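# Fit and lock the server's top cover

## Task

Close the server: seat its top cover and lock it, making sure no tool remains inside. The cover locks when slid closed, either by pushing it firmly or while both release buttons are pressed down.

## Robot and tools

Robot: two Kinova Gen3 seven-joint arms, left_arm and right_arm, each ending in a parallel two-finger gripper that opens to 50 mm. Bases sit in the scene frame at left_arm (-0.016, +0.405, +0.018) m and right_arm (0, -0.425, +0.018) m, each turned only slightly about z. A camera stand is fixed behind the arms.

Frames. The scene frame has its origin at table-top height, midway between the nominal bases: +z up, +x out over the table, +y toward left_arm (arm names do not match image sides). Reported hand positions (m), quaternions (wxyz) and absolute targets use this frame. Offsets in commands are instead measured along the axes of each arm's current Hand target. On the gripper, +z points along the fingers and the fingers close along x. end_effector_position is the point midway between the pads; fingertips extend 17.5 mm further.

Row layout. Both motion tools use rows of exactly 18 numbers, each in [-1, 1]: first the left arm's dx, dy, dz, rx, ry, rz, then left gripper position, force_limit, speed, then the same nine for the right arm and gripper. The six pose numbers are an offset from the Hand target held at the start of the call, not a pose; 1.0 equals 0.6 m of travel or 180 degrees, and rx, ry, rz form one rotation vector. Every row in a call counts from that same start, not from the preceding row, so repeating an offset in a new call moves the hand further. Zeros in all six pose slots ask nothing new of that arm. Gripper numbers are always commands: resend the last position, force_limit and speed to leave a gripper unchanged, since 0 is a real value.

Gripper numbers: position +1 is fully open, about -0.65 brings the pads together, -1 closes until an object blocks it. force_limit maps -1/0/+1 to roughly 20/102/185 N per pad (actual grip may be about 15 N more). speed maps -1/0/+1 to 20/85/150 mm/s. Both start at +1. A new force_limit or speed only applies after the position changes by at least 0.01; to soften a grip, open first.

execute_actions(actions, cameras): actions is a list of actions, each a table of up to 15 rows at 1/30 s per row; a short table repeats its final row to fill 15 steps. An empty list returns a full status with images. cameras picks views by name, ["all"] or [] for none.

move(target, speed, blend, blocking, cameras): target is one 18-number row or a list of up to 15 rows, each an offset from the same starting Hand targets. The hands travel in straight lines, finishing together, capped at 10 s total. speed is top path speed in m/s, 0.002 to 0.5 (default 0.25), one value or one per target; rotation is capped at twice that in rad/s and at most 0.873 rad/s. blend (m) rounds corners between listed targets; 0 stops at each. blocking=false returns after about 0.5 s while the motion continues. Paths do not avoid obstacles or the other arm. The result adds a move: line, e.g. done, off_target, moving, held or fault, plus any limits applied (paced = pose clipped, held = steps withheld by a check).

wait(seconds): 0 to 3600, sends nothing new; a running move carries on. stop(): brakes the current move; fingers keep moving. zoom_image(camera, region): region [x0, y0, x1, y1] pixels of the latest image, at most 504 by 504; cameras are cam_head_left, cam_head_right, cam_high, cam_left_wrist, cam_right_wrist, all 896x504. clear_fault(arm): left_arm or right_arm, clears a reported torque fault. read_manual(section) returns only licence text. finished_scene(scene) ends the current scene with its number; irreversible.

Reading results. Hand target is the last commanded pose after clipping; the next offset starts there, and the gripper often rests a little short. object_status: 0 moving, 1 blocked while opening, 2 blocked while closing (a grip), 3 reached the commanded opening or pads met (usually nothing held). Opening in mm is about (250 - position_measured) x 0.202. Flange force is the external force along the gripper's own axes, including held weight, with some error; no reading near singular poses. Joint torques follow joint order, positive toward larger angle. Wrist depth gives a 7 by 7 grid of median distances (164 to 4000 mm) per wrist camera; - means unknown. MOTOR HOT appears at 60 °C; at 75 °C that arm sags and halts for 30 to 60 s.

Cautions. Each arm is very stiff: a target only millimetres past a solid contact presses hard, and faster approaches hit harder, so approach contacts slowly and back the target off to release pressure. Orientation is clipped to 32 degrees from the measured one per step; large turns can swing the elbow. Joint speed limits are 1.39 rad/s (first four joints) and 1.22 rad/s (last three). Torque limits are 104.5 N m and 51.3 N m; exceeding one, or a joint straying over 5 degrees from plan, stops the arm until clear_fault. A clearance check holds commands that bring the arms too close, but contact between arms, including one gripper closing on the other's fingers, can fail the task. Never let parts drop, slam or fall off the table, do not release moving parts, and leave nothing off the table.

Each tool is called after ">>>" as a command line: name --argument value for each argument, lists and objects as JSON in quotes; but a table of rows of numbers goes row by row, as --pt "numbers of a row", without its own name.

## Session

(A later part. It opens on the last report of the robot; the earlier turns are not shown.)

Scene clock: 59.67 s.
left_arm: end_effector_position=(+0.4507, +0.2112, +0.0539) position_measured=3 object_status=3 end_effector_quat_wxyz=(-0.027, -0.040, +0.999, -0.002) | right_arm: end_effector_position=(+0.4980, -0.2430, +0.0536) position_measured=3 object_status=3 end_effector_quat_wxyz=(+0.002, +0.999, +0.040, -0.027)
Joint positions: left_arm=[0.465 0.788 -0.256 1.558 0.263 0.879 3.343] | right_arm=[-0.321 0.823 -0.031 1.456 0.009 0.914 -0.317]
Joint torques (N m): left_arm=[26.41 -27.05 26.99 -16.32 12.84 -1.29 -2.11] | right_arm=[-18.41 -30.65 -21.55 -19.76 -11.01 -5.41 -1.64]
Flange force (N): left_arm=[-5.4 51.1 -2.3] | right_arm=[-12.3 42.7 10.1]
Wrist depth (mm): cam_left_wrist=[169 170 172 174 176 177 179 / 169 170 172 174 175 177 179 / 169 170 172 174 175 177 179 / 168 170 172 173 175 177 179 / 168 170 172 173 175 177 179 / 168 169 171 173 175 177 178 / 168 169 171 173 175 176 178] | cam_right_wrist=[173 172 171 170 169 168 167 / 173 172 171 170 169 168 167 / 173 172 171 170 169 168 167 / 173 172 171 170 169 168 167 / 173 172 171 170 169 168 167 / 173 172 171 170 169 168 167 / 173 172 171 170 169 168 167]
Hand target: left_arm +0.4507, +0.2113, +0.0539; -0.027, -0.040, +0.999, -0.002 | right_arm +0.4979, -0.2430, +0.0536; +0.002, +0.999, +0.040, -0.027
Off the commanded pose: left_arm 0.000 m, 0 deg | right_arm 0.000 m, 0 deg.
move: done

>>> move --pt "0 0.0 0.0042 0 0 0 1 1 1 0 0 0.0042 0 0 0 1 1 1" --speed 0.02

Scene clock: 60.23 s.
left_arm: end_effector_position=(+0.4506, +0.2112, +0.0514) position_measured=3 object_status=3 end_effector_quat_wxyz=(-0.027, -0.040, +0.999, -0.002) | right_arm: end_effector_position=(+0.4978, -0.2430, +0.0512) position_measured=3 object_status=3 end_effector_quat_wxyz=(+0.002, +0.999, +0.040, -0.027)
Joint positions: left_arm=[0.465 0.792 -0.255 1.56 0.264 0.873 3.342] | right_arm=[-0.321 0.827 -0.031 1.458 0.01 0.908 -0.317]
Joint torques (N m): left_arm=[26.37 -19.93 27.69 -16.03 13.08 -3.19 -2.11] | right_arm=[-19.31 -23.3 -22.31 -18.29 -11.19 -7.19 -1.75]
Flange force (N): left_arm=[1.6 54.1 -18.5] | right_arm=[-15.6 45.4 -6.1]
Wrist depth (mm): cam_left_wrist=[167 169 171 172 174 176 178 / 167 169 170 172 174 176 177 / 167 168 170 172 174 175 177 / 167 168 170 172 173 175 177 / 167 168 170 171 173 175 177 / 167 167 170 171 173 174 176 / 166 167 169 171 173 175 176] | cam_right_wrist=[173 172 171 170 169 168 167 / 173 172 171 170 169 168 167 / 172 172 171 170 169 168 167 / 173 172 171 170 169 168 167 / 173 172 171 170 169 168 167 / 173 172 171 170 169 168 167 / 173 172 171 170 169 168 167]
Hand target: left_arm +0.4506, +0.2112, +0.0514; -0.027, -0.040, +0.999, -0.002 | right_arm +0.4978, -0.2430, +0.0511; +0.002, +0.999, +0.040, -0.027
Off the commanded pose: left_arm 0.000 m, 0 deg | right_arm 0.000 m, 0 deg.
move: done

>>> move --pt "0 0.012 -0.001 0 0 0 1 1 1 0 0.012 -0.001 0 0 0 1 1 1" --pt "0 0.04 -0.001 0 -0.017 0 1 1 1 0 0.04 -0.001 0 0.017 0 1 1 1" --pt "0 0.04 -0.2 0 -0.017 0 -0.64 0 0 0 0.04 -0.2 0 0.017 0 -0.64 0 0" --speed '[0.02,0.06,0.2]' --cameras '["cam_left_wrist","cam_right_wrist","cam_high","cam_head_left"]'

>>> zoom_image --camera "cam_high" --region '[330, 180, 580, 380]'

Scene clock: 63.93 s.
left_arm: end_effector_position=(+0.4550, +0.2358, +0.1712) position_measured=248 object_status=3 end_effector_quat_wxyz=(+0.000, -0.040, +0.999, -0.001) | right_arm: end_effector_position=(+0.5062, -0.2662, +0.1710) position_measured=248 object_status=3 end_effector_quat_wxyz=(+0.001, +0.999, +0.040, +0.000)
Joint positions: left_arm=[0.467 0.584 -0.306 1.511 0.192 1.075 3.357] | right_arm=[-0.29 0.633 -0.022 1.399 0.015 1.11 -0.282]
Joint torques (N m): left_arm=[0.47 -19.39 -2 -8.42 0.12 -0.24 -0.28] | right_arm=[0.34 -22.32 -0.3 -10.56 0.33 0.29 -0.22]
Flange force (N): left_arm=[0.4 0.2 -1.4] | right_arm=[-5.7 1.2 5.5]
Wrist depth (mm): cam_left_wrist=[292 293 293 295 294 295 342 / 291 291 292 292 293 294 342 / 290 292 292 292 293 294 341 / 289 291 291 292 293 294 339 / 289 290 291 291 292 293 340 / 334 335 336 336 337 338 338 / 335 335 335 336 337 338 339] | cam_right_wrist=[335 289 289 290 291 291 293 / 334 289 290 290 291 291 292 / 335 289 290 290 291 291 292 / 334 289 289 290 290 291 292 / 334 289 335 290 337 292 297 / 333 335 336 336 336 338 339 / 335 335 336 336 337 338 338]
Hand target: left_arm +0.4550, +0.2358, +0.1712; +0.000, -0.040, +0.999, -0.001 | right_arm +0.5062, -0.2662, +0.1710; +0.001, +0.999, +0.040, +0.000
Off the commanded pose: left_arm 0.000 m, 0 deg | right_arm 0.000 m, 0 deg.
move: done
Images, in order (width x height): cam_head_left 896x504, cam_high 896x504, cam_left_wrist 896x504, cam_right_wrist 896x504.

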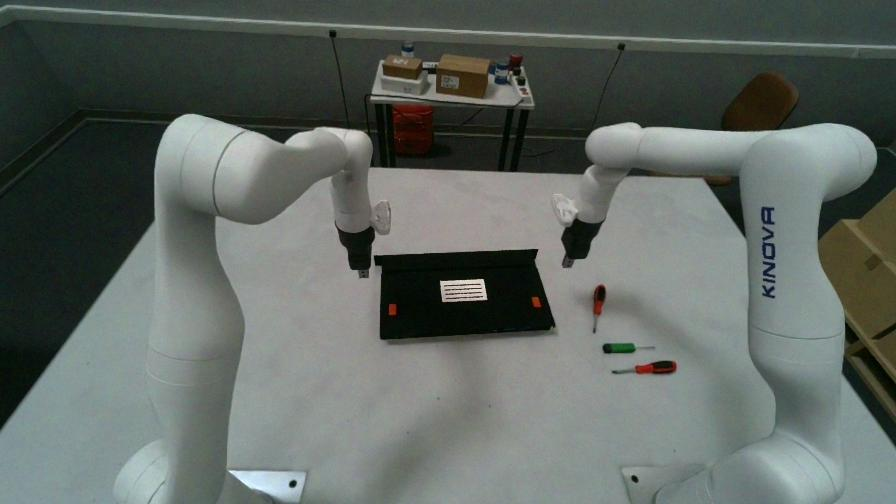

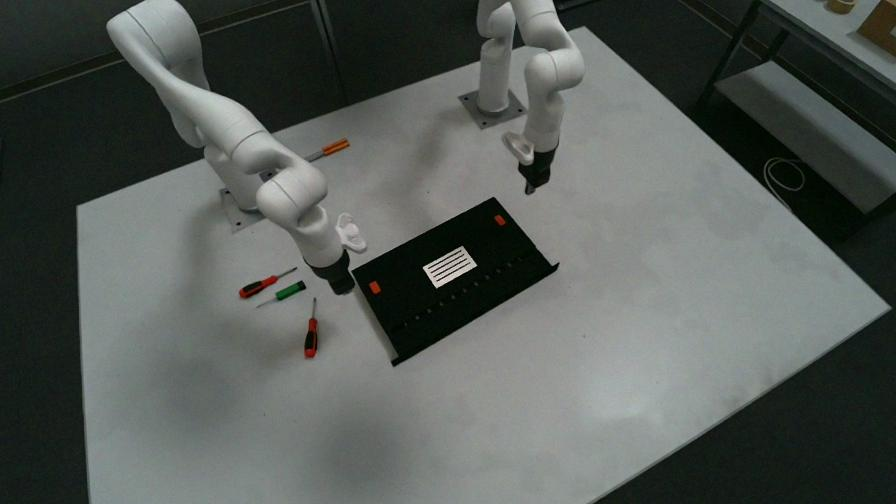

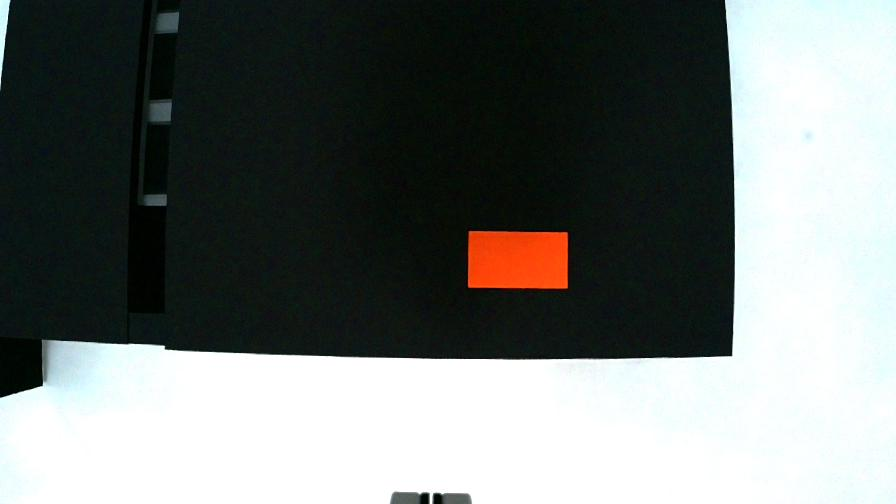

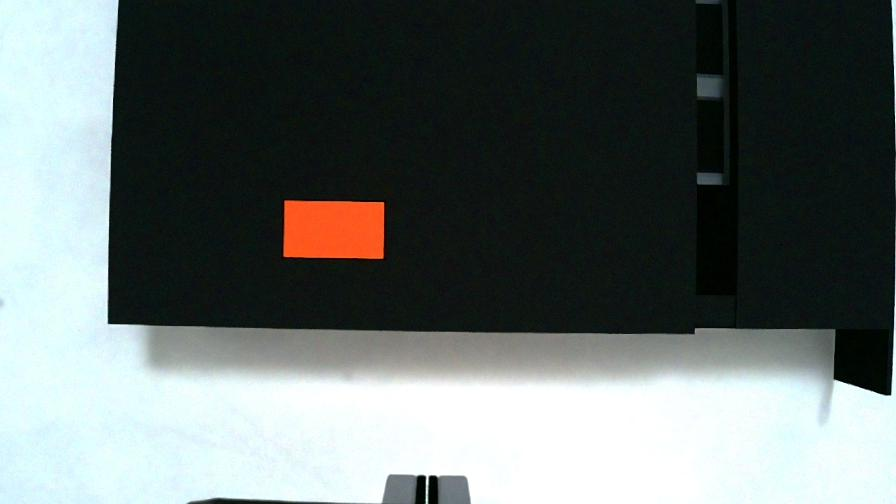

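Scaled by 2.016 from the camera's image (finer frame: 1280x720).

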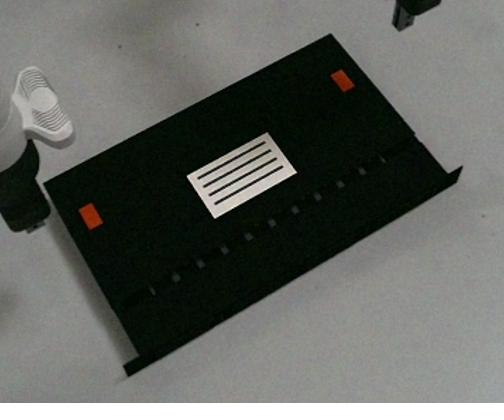

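>>> move --pt "0.0427 -0.1035 0.04 0 0 -0.3 -0.64 0 0 -0.0495 -0.1108 0.04 0 0 0.3 -0.64 0 0" --pt "0.0427 -0.1035 0.0853 0 0 -0.5 -0.64 0 0 -0.0495 -0.1108 0.085 0 0 0.5 -0.64 0 0" --speed 0.25 --blend '[0.02,0]' --cameras '["cam_left_wrist","cam_right_wrist"]'

Scene clock: 67.93 s.
left_arm: end_effector_position=(+0.4345, +0.1718, +0.1201) position_measured=248 object_status=3 end_effector_quat_wxyz=(+0.000, +0.735, -0.678, +0.000) | right_arm: end_effector_position=(+0.4712, -0.2024, +0.1199) position_measured=248 object_status=3 end_effector_quat_wxyz=(+0.001, +0.735, -0.678, +0.000)
Joint positions: left_arm=[0.803 0.732 -0.662 1.544 0.498 1.039 4.819] | right_arm=[-0.655 0.703 0.363 1.514 -0.279 0.977 -1.752]
Joint torques (N m): left_arm=[0.49 -19.8 -4.49 -7.41 0.07 -0.28 -0.37] | right_arm=[0.36 -22 2.1 -9.64 0.37 0.23 -0.25]
Flange force (N): left_arm=[0.1 -0.3 -1.2] | right_arm=[1.9 5.7 5.1]
Wrist depth (mm): cam_left_wrist=[287 287 243 284 259 259 260 / 286 287 241 241 242 242 243 / 285 286 241 241 241 242 242 / 285 285 240 240 241 241 243 / 284 285 240 240 241 241 241 / 284 284 239 239 240 241 241 / 283 284 239 239 239 240 240] | cam_right_wrist=[253 238 255 239 287 287 288 / 237 238 238 239 286 287 287 / 237 238 238 239 286 287 288 / 238 238 239 239 286 286 287 / 237 238 239 239 285 286 287 / 237 238 239 239 286 287 287 / 237 238 239 239 286 287 287]
Hand target: left_arm +0.4345, +0.1718, +0.1201; +0.000, +0.735, -0.678, +0.000 | right_arm +0.4712, -0.2024, +0.1199; +0.001, +0.735, -0.678, +0.000
Off the commanded pose: left_arm 0.000 m, 0 deg | right_arm 0.000 m, 0 deg.
move: done

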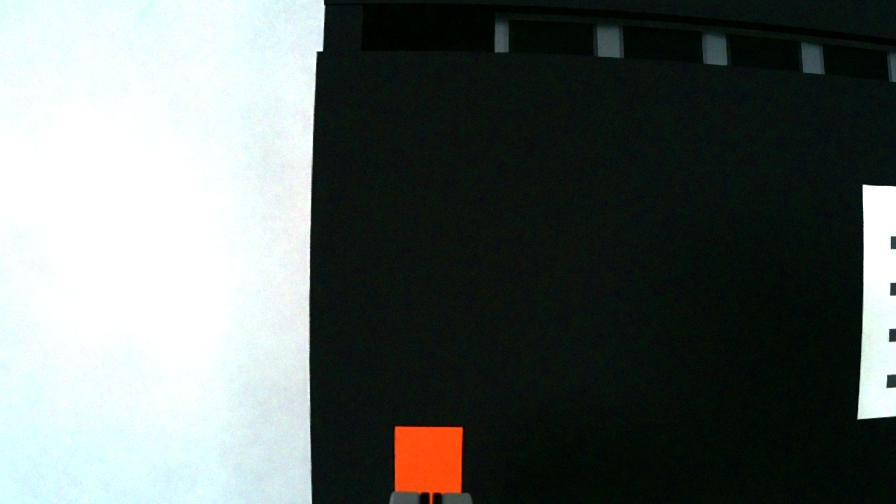

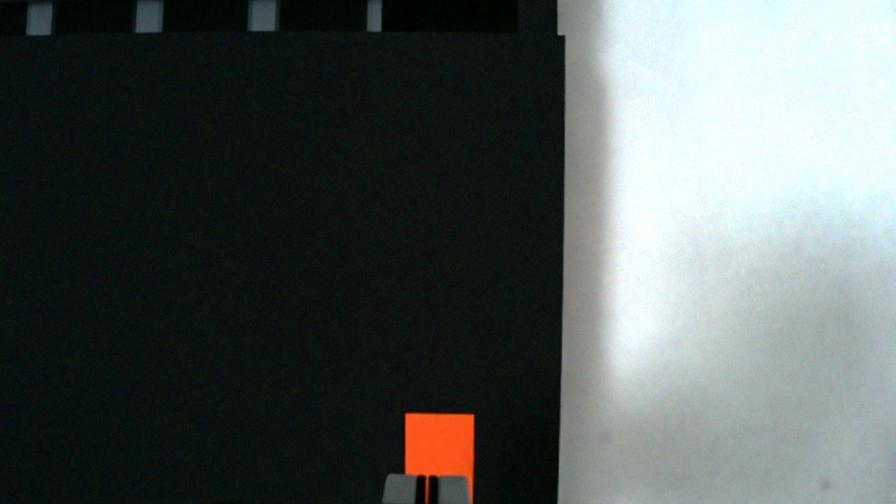

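>>> move --target '[-0.0013,0.001,0.0851,0,0,0,-0.64,0,0,0.004,0.0017,0.0851,0,0,0,-0.64,0,0]' --speed 0.06 --cameras '["cam_left_wrist","cam_right_wrist"]'

Scene clock: 69.37 s.
left_arm: end_effector_position=(+0.4338, +0.1725, +0.0691) position_measured=248 object_status=3 end_effector_quat_wxyz=(+0.001, +0.735, -0.678, +0.000) | right_arm: end_effector_position=(+0.4704, -0.2050, +0.0689) position_measured=248 object_status=3 end_effector_quat_wxyz=(+0.001, +0.735, -0.678, +0.000)
Joint positions: left_arm=[0.781 0.804 -0.622 1.596 0.555 0.924 4.773] | right_arm=[-0.637 0.774 0.336 1.568 -0.309 0.853 -1.724]
Joint torques (N m): left_arm=[0.53 -19.91 -4.56 -6.53 0.08 -0.24 -0.28] | right_arm=[0.3 -22.33 2.27 -8.98 0.43 0.3 -0.24]
Flange force (N): left_arm=[-0.4 -0.1 -1.6] | right_arm=[2.2 6.6 4.7]
Wrist depth (mm): cam_left_wrist=[235 236 190 190 191 191 192 / 234 236 190 190 191 191 191 / 235 235 189 190 190 191 191 / 234 235 189 189 190 190 191 / 233 234 189 189 189 190 190 / 233 234 188 188 189 189 190 / 233 233 188 188 189 189 189] | cam_right_wrist=[187 187 188 188 189 235 236 / 187 187 188 188 188 236 236 / 187 187 188 188 188 235 236 / 187 187 188 188 188 235 236 / 187 187 188 188 189 236 236 / 187 187 188 188 188 235 236 / 187 187 187 188 188 236 236]
Hand target: left_arm +0.4338, +0.1725, +0.0690; +0.001, +0.735, -0.678, +0.000 | right_arm +0.4704, -0.2050, +0.0688; +0.001, +0.735, -0.678, +0.000
Off the commanded pose: left_arm 0.000 m, 0 deg | right_arm 0.000 m, 0 deg.
move: done

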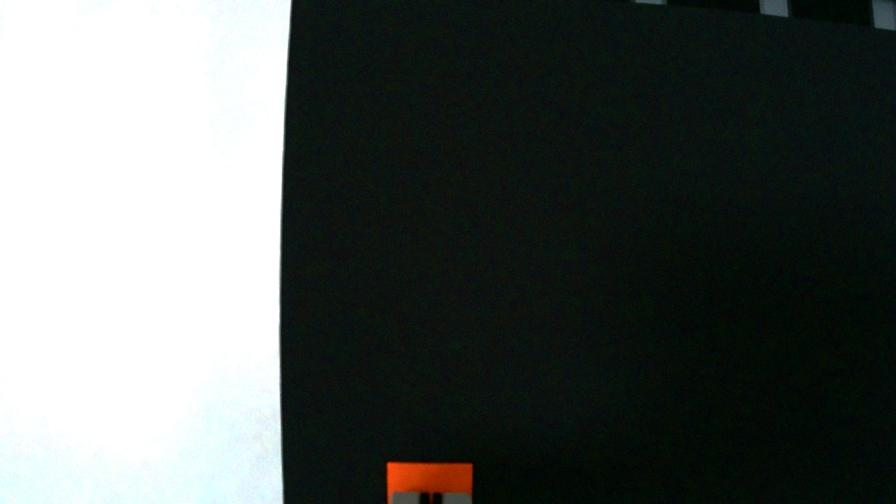

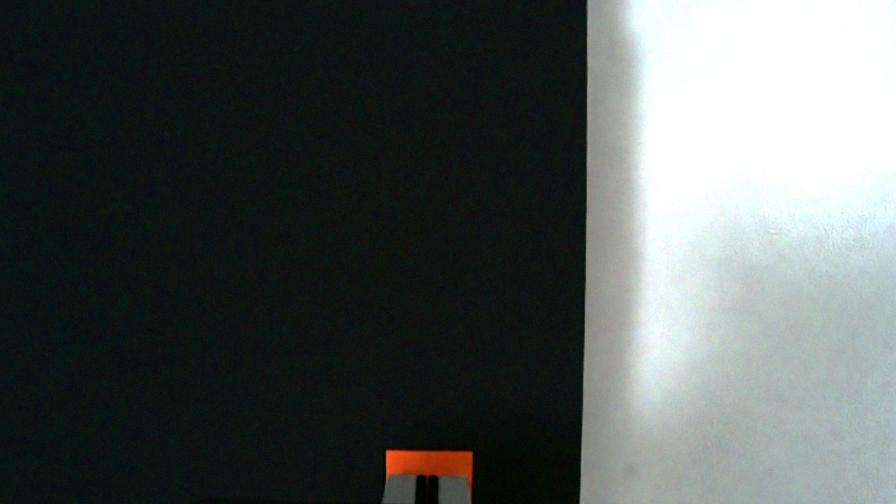

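>>> move --pt "-0.0005 0 0.019 0 0 0 -0.64 0 0 0.0008 0 0.0173 0 0 0 -0.64 0 0" --speed 0.02

>>> move --pt "0 -0.0125 0 0 0 0 -0.64 0 0 0 -0.0117 0 0 0 0 -0.64 0 0" --speed 0.02 --cameras '["cam_left_wrist","cam_right_wrist"]'

Scene clock: 74.87 s.
left_arm: end_effector_position=(+0.4338, +0.1727, +0.0577) position_measured=248 object_status=3 end_effector_quat_wxyz=(+0.001, +0.735, -0.678, +0.000) | right_arm: end_effector_position=(+0.4704, -0.2054, +0.0585) position_measured=248 object_status=3 end_effector_quat_wxyz=(+0.001, +0.735, -0.678, +0.000)
Joint positions: left_arm=[0.775 0.821 -0.612 1.605 0.568 0.9 4.762] | right_arm=[-0.632 0.79 0.329 1.576 -0.315 0.829 -1.718]
Joint torques (N m): left_arm=[-0.02 -15.02 -3.61 -4.81 0.03 -0.98 -0.38] | right_arm=[1.74 -16.9 2.77 -6.74 0.95 -0.39 -0.24]
Flange force (N): left_arm=[0.2 1.5 -13.2] | right_arm=[-0.2 8.1 -7.1]
Wrist depth (mm): cam_left_wrist=[224 225 179 180 180 180 181 / 224 224 179 179 179 180 180 / 224 224 178 179 179 180 180 / 223 223 178 178 179 179 180 / 222 223 178 178 179 179 179 / 222 223 177 178 178 179 179 / 221 222 177 178 177 178 178] | cam_right_wrist=[177 177 178 178 179 225 226 / 177 178 178 178 178 225 226 / 177 177 178 178 178 225 226 / 177 177 178 178 179 225 226 / 177 177 178 178 179 226 226 / 177 177 177 178 178 225 226 / 177 177 178 178 178 226 226]
Hand target: left_arm +0.4338, +0.1727, +0.0576; +0.001, +0.735, -0.678, +0.000 | right_arm +0.4704, -0.2055, +0.0584; +0.001, +0.735, -0.678, +0.000
Off the commanded pose: left_arm 0.000 m, 0 deg | right_arm 0.000 m, 0 deg.
move: done

Scene clock: 75.57 s.
left_arm: end_effector_position=(+0.4412, +0.1734, +0.0576) position_measured=248 object_status=3 end_effector_quat_wxyz=(+0.001, +0.735, -0.678, +0.000) | right_arm: end_effector_position=(+0.4774, -0.2049, +0.0584) position_measured=248 object_status=3 end_effector_quat_wxyz=(+0.001, +0.735, -0.678, +0.000)
Joint positions: left_arm=[0.763 0.832 -0.611 1.58 0.567 0.913 4.762] | right_arm=[-0.625 0.802 0.329 1.55 -0.315 0.844 -1.717]
Joint torques (N m): left_arm=[-0.32 -15.46 -4.13 -6.29 0.32 -2.2 -0.36] | right_arm=[2.66 -18.89 4.23 -8.81 1.2 -1.39 -0.29]
Flange force (N): left_arm=[-0.8 4.2 -14.4] | right_arm=[-0.6 11.8 -4.5]
Wrist depth (mm): cam_left_wrist=[224 225 179 179 179 180 181 / 223 225 178 179 179 180 180 / 223 223 178 179 179 179 180 / 223 224 178 178 179 179 179 / 223 223 178 178 178 179 179 / 222 222 177 178 178 178 179 / 221 222 177 177 178 178 178] | cam_right_wrist=[177 177 177 178 178 225 226 / 177 177 177 178 178 225 226 / 177 177 177 178 178 225 226 / 177 177 177 178 178 225 225 / 177 177 177 178 178 225 226 / 176 177 177 177 178 225 225 / 176 177 177 177 178 225 225]
Hand target: left_arm +0.4413, +0.1734, +0.0576; +0.001, +0.735, -0.678, +0.000 | right_arm +0.4774, -0.2049, +0.0584; +0.001, +0.735, -0.678, +0.000
Off the commanded pose: left_arm 0.000 m, 0 deg | right_arm 0.000 m, 0 deg.
move: done

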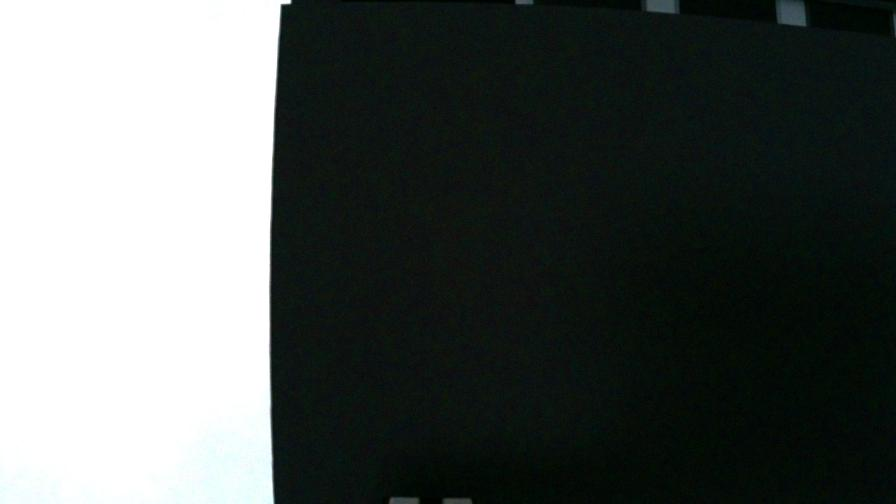

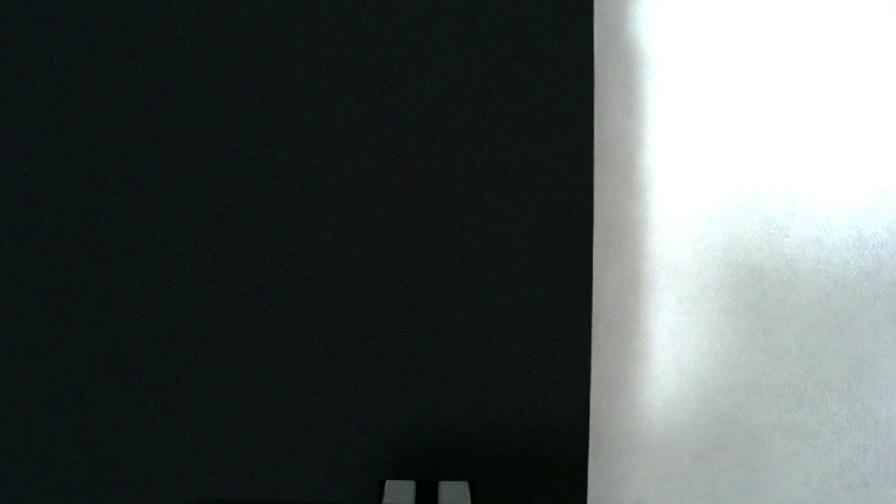

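Buttons pressed lightly, at front walls. Push forward.

>>> move --pt "0 -0.0117 0 0 0 0 -0.64 0 0 0 -0.0117 0 0 0 0 -0.64 0 0" --speed 0.02 --cameras '["cam_left_wrist","cam_right_wrist"]'

>>> zoom_image --camera "cam_left_wrist" --region '[250, 0, 750, 100]'

Scene clock: 76.37 s.
left_arm: end_effector_position=(+0.4482, +0.1739, +0.0576) position_measured=248 object_status=3 end_effector_quat_wxyz=(+0.000, +0.735, -0.678, +0.000) | right_arm: end_effector_position=(+0.4844, -0.2043, +0.0584) position_measured=248 object_status=3 end_effector_quat_wxyz=(+0.001, +0.735, -0.678, +0.000)
Joint positions: left_arm=[0.752 0.841 -0.61 1.557 0.566 0.925 4.762] | right_arm=[-0.617 0.813 0.33 1.524 -0.315 0.859 -1.715]
Joint torques (N m): left_arm=[-0.28 -15.55 -3.96 -6.3 0.47 -2.26 -0.36] | right_arm=[3.04 -18.27 4.54 -9.01 1.35 -1.56 -0.26]
Flange force (N): left_arm=[-0.8 4.1 -14.9] | right_arm=[-0.6 13.9 -6.0]
Wrist depth (mm): cam_left_wrist=[224 225 179 179 180 180 181 / 224 224 178 179 179 180 180 / 223 224 178 179 179 179 180 / 223 223 178 178 179 179 179 / 222 223 178 178 178 179 179 / 222 223 177 178 178 178 179 / 222 222 177 177 177 178 178] | cam_right_wrist=[177 177 177 178 178 225 226 / 177 177 177 178 178 225 226 / 177 177 177 178 178 225 226 / 177 177 178 178 178 225 226 / 176 177 177 178 178 225 226 / 177 177 177 178 178 225 226 / 176 177 177 178 178 225 225]
Hand target: left_arm +0.4483, +0.1739, +0.0576; +0.000, +0.735, -0.678, +0.000 | right_arm +0.4844, -0.2043, +0.0584; +0.001, +0.735, -0.678, +0.000
Off the commanded pose: left_arm 0.000 m, 0 deg | right_arm 0.000 m, 0 deg.
move: done

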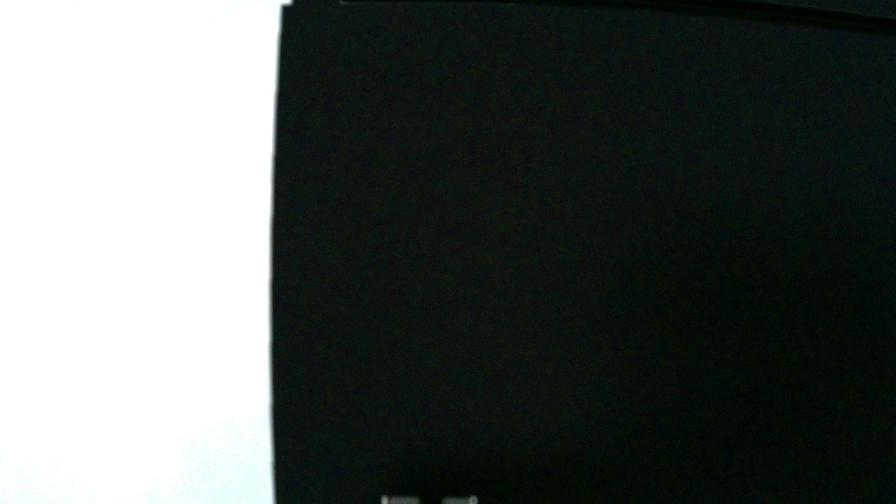

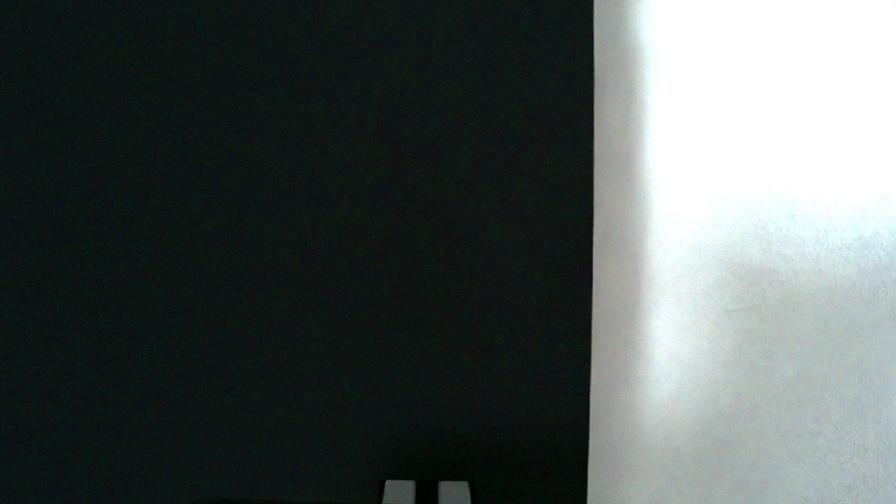

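Scaled by 1.008 from the camera's image (finer frame: 1280x720).

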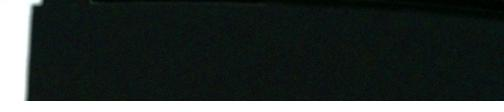

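Closing smoothly. Finish the travel.

>>> move --pt "0 -0.0117 0 0 0 0 -0.64 0 0 0 -0.0117 0 0 0 0 -0.64 0 0" --speed 0.02

>>> move --pt "0 -0.0067 0 0 0 0 -0.64 0 0 0 -0.0067 0 0 0 0 -0.64 0 0" --speed 0.02 --cameras '["cam_left_wrist","cam_high"]'

>>> zoom_image --camera "cam_high" --region '[330, 190, 600, 400]'

Scene clock: 77.17 s.
left_arm: end_effector_position=(+0.4552, +0.1745, +0.0576) position_measured=248 object_status=3 end_effector_quat_wxyz=(+0.001, +0.735, -0.678, +0.000) | right_arm: end_effector_position=(+0.4913, -0.2038, +0.0584) position_measured=248 object_status=3 end_effector_quat_wxyz=(+0.001, +0.735, -0.678, +0.000)
Joint positions: left_arm=[0.741 0.851 -0.609 1.533 0.565 0.938 4.762] | right_arm=[-0.61 0.825 0.33 1.497 -0.314 0.874 -1.714]
Joint torques (N m): left_arm=[-1.9 -14.55 -5.42 -8.66 0.28 -4.06 -0.42] | right_arm=[3.37 -20.05 5.28 -13.96 0.93 -5.1 -0.36]
Flange force (N): left_arm=[-2.3 12.9 -18.2] | right_arm=[2.2 23.0 -8.1]
Wrist depth (mm): cam_left_wrist=[224 225 179 179 180 180 180 / 224 224 178 179 179 180 180 / 223 224 178 178 179 179 180 / 223 223 178 178 178 179 179 / 222 223 177 178 178 179 179 / 221 223 177 178 178 178 179 / 222 222 177 177 177 178 178] | cam_right_wrist=[176 177 177 177 178 225 225 / 176 177 177 177 178 225 225 / 176 176 177 177 178 224 225 / 176 177 177 177 177 225 225 / 176 177 177 177 178 225 225 / 176 177 177 177 178 225 226 / 176 177 177 177 178 225 225]
Hand target: left_arm +0.4553, +0.1745, +0.0576; +0.001, +0.735, -0.678, +0.000 | right_arm +0.4914, -0.2038, +0.0584; +0.001, +0.735, -0.678, +0.000
Off the commanded pose: left_arm 0.000 m, 0 deg | right_arm 0.000 m, 0 deg.
move: done

Scene clock: 77.70 s.
left_arm: end_effector_position=(+0.4592, +0.1748, +0.0576) position_measured=248 object_status=3 end_effector_quat_wxyz=(+0.001, +0.735, -0.678, +0.000) | right_arm: end_effector_position=(+0.4953, -0.2035, +0.0584) position_measured=248 object_status=3 end_effector_quat_wxyz=(+0.001, +0.735, -0.678, +0.000)
Joint positions: left_arm=[0.734 0.857 -0.609 1.519 0.564 0.945 4.762] | right_arm=[-0.605 0.832 0.33 1.481 -0.314 0.882 -1.713]
Joint torques (N m): left_arm=[-2.34 -14.34 -5.8 -9.05 0.24 -4.96 -0.45] | right_arm=[2.57 -20.69 4.53 -13.98 0.62 -4.74 -0.3]
Flange force (N): left_arm=[-1.8 13.7 -20.1] | right_arm=[3.3 22.1 -6.8]
Wrist depth (mm): cam_left_wrist=[224 224 179 179 180 180 180 / 224 224 179 179 179 180 180 / 223 224 178 179 179 179 180 / 223 223 178 178 179 179 179 / 222 222 177 178 178 179 179 / 222 223 177 178 178 178 179 / 222 222 177 177 177 178 179] | cam_right_wrist=[176 177 177 177 178 225 225 / 176 177 177 177 178 225 225 / 176 177 177 177 178 225 225 / 176 177 177 177 178 225 225 / 176 177 177 177 178 225 225 / 176 176 177 177 178 225 225 / 176 176 177 177 178 225 225]
Hand target: left_arm +0.4593, +0.1748, +0.0576; +0.001, +0.735, -0.678, +0.000 | right_arm +0.4954, -0.2034, +0.0584; +0.001, +0.735, -0.678, +0.000
Off the commanded pose: left_arm 0.000 m, 0 deg | right_arm 0.000 m, 0 deg.
move: done
Images, in order (width x height): cam_high 896x504, cam_left_wrist 896x504.

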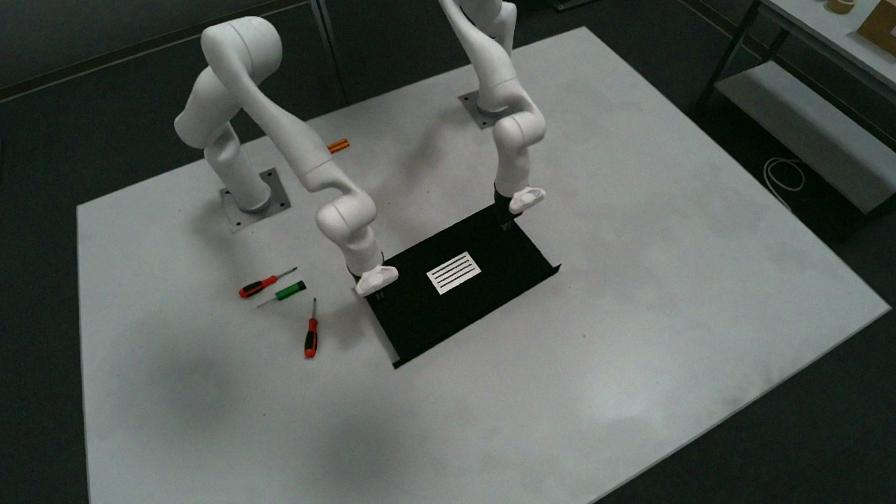

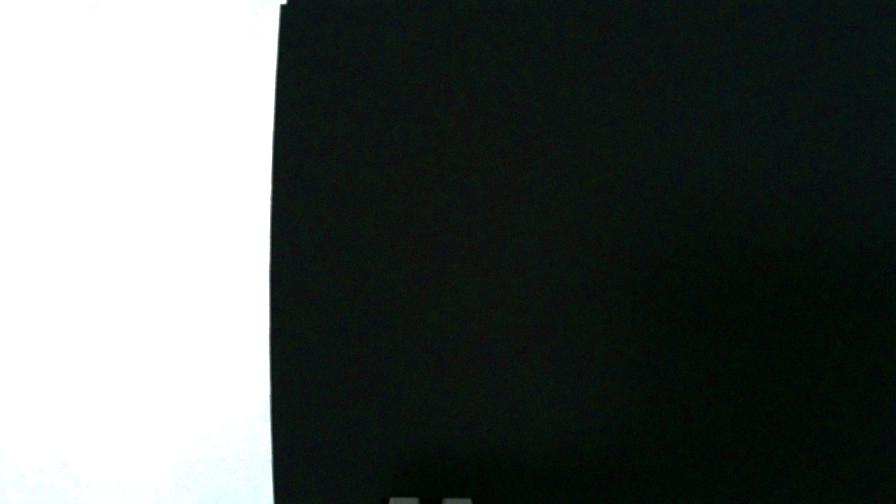

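Scaled by 1.867 from the camera's image (finer frame: 1280x720).

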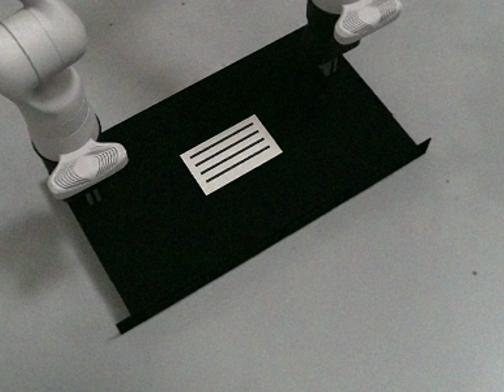

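>>> move --pt "0 -0.005 0 0 0 0 -0.64 0 0 0 -0.005 0 0 0 0 -0.64 0 0" --pt "0 0.002 0 0 0 0 -0.64 0 0 0 0.002 0 0 0 0 -0.64 0 0" --pt "0 0.002 -0.04 0 0 0 -0.64 0 0 0 0.002 -0.04 0 0 0 -0.64 0 0" --pt "0 0.06 -0.15 0 0 0 -0.64 0 0 0 0.06 -0.15 0 0 0 -0.64 0 0" --speed '[0.015,0.02,0.04,0.15]' --cameras '["cam_left_wrist","cam_right_wrist","cam_high","cam_head_left"]'

>>> zoom_image --camera "cam_right_wrist" --region '[200, 0, 700, 300]'

Scene clock: 80.43 s.
left_arm: end_effector_position=(+0.4234, +0.1720, +0.1476) position_measured=248 object_status=3 end_effector_quat_wxyz=(+0.001, +0.735, -0.678, +0.000) | right_arm: end_effector_position=(+0.4596, -0.2062, +0.1484) position_measured=248 object_status=3 end_effector_quat_wxyz=(+0.001, +0.735, -0.678, +0.000)
Joint positions: left_arm=[0.83 0.677 -0.681 1.548 0.464 1.083 4.847] | right_arm=[-0.672 0.641 0.376 1.527 -0.258 1.024 -1.768]
Joint torques (N m): left_arm=[0.38 -19.22 -4.42 -7.77 0.08 -0.3 -0.41] | right_arm=[0.28 -21.42 2.02 -9.91 0.34 0.31 -0.21]
Flange force (N): left_arm=[0.4 -0.2 -1.1] | right_arm=[1.8 4.9 5.9]
Wrist depth (mm): cam_left_wrist=[314 315 269 269 270 271 272 / 313 314 315 268 270 270 271 / 313 313 268 269 269 269 270 / 311 313 268 268 268 269 270 / 311 312 267 268 268 269 269 / 311 311 266 267 267 268 268 / 310 311 311 267 267 267 269] | cam_right_wrist=[266 267 267 268 315 316 316 / 266 266 267 268 315 316 317 / 266 267 267 268 315 315 316 / 266 266 267 267 315 315 316 / 266 266 267 268 314 315 316 / 266 267 267 267 315 315 316 / 266 266 267 268 314 315 316]
Hand target: left_arm +0.4234, +0.1720, +0.1476; +0.001, +0.735, -0.678, +0.000 | right_arm +0.4596, -0.2062, +0.1484; +0.001, +0.735, -0.678, +0.000
Off the commanded pose: left_arm 0.000 m, 0 deg | right_arm 0.000 m, 0 deg.
move: done
Images, in order (width x height): cam_head_left 896x504, cam_high 896x504, cam_left_wrist 896x504, cam_right_wrist 896x504.

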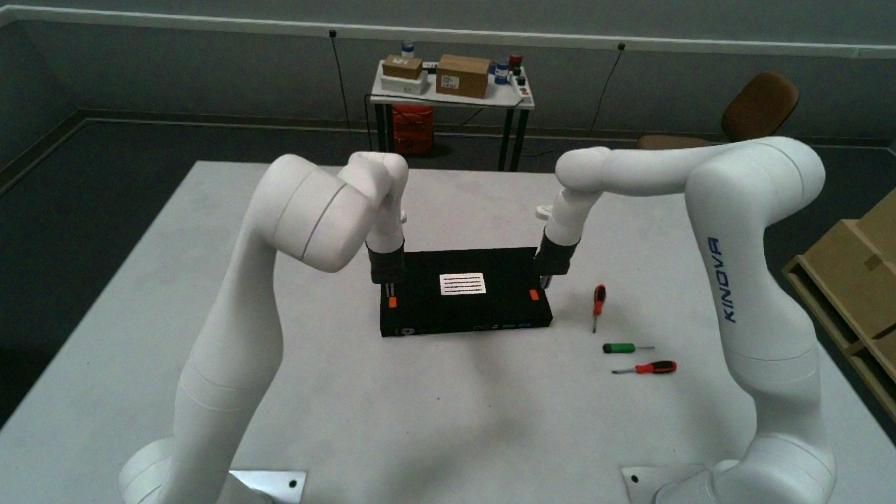

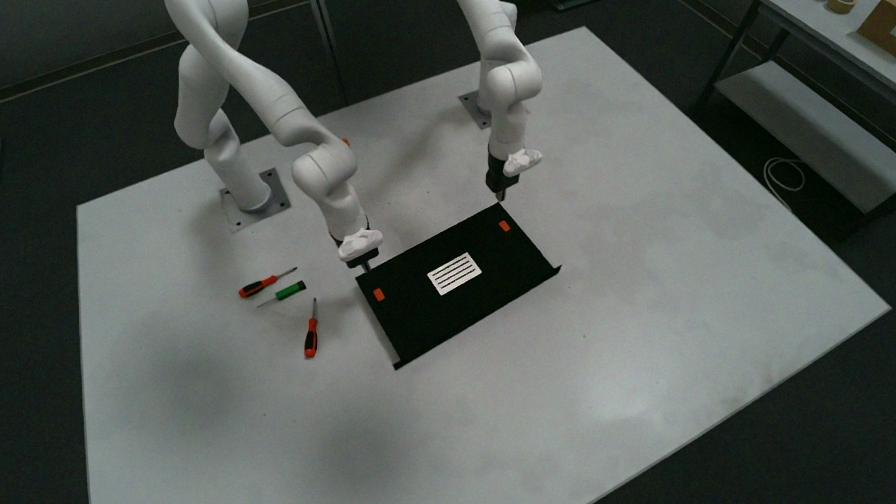

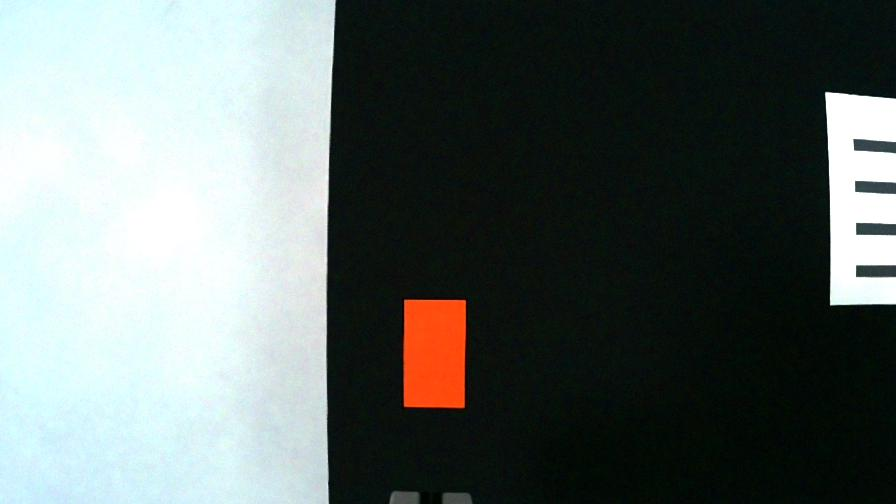

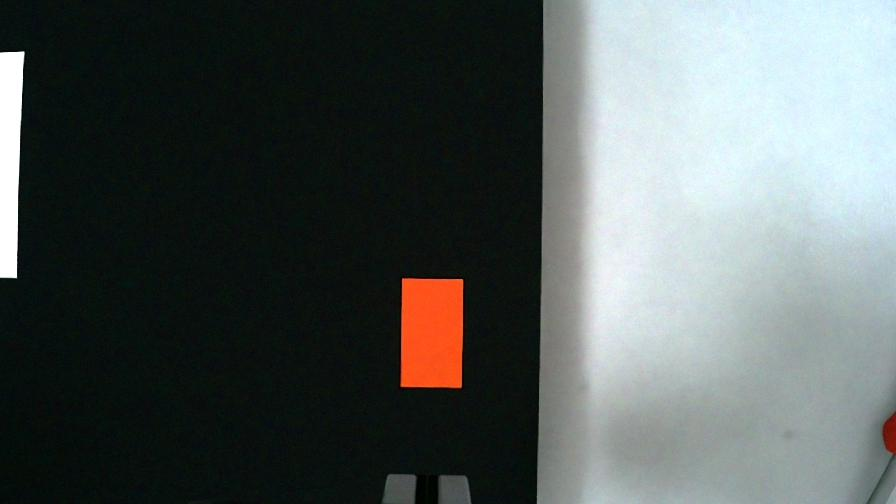

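Scaled by 1.008 from the camera's image (finer frame: 1280x720).

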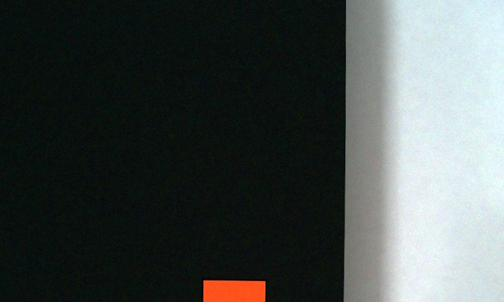

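Closed as in scene 1.

>>> finished_scene --scene 2

The scene is finished: the task was done.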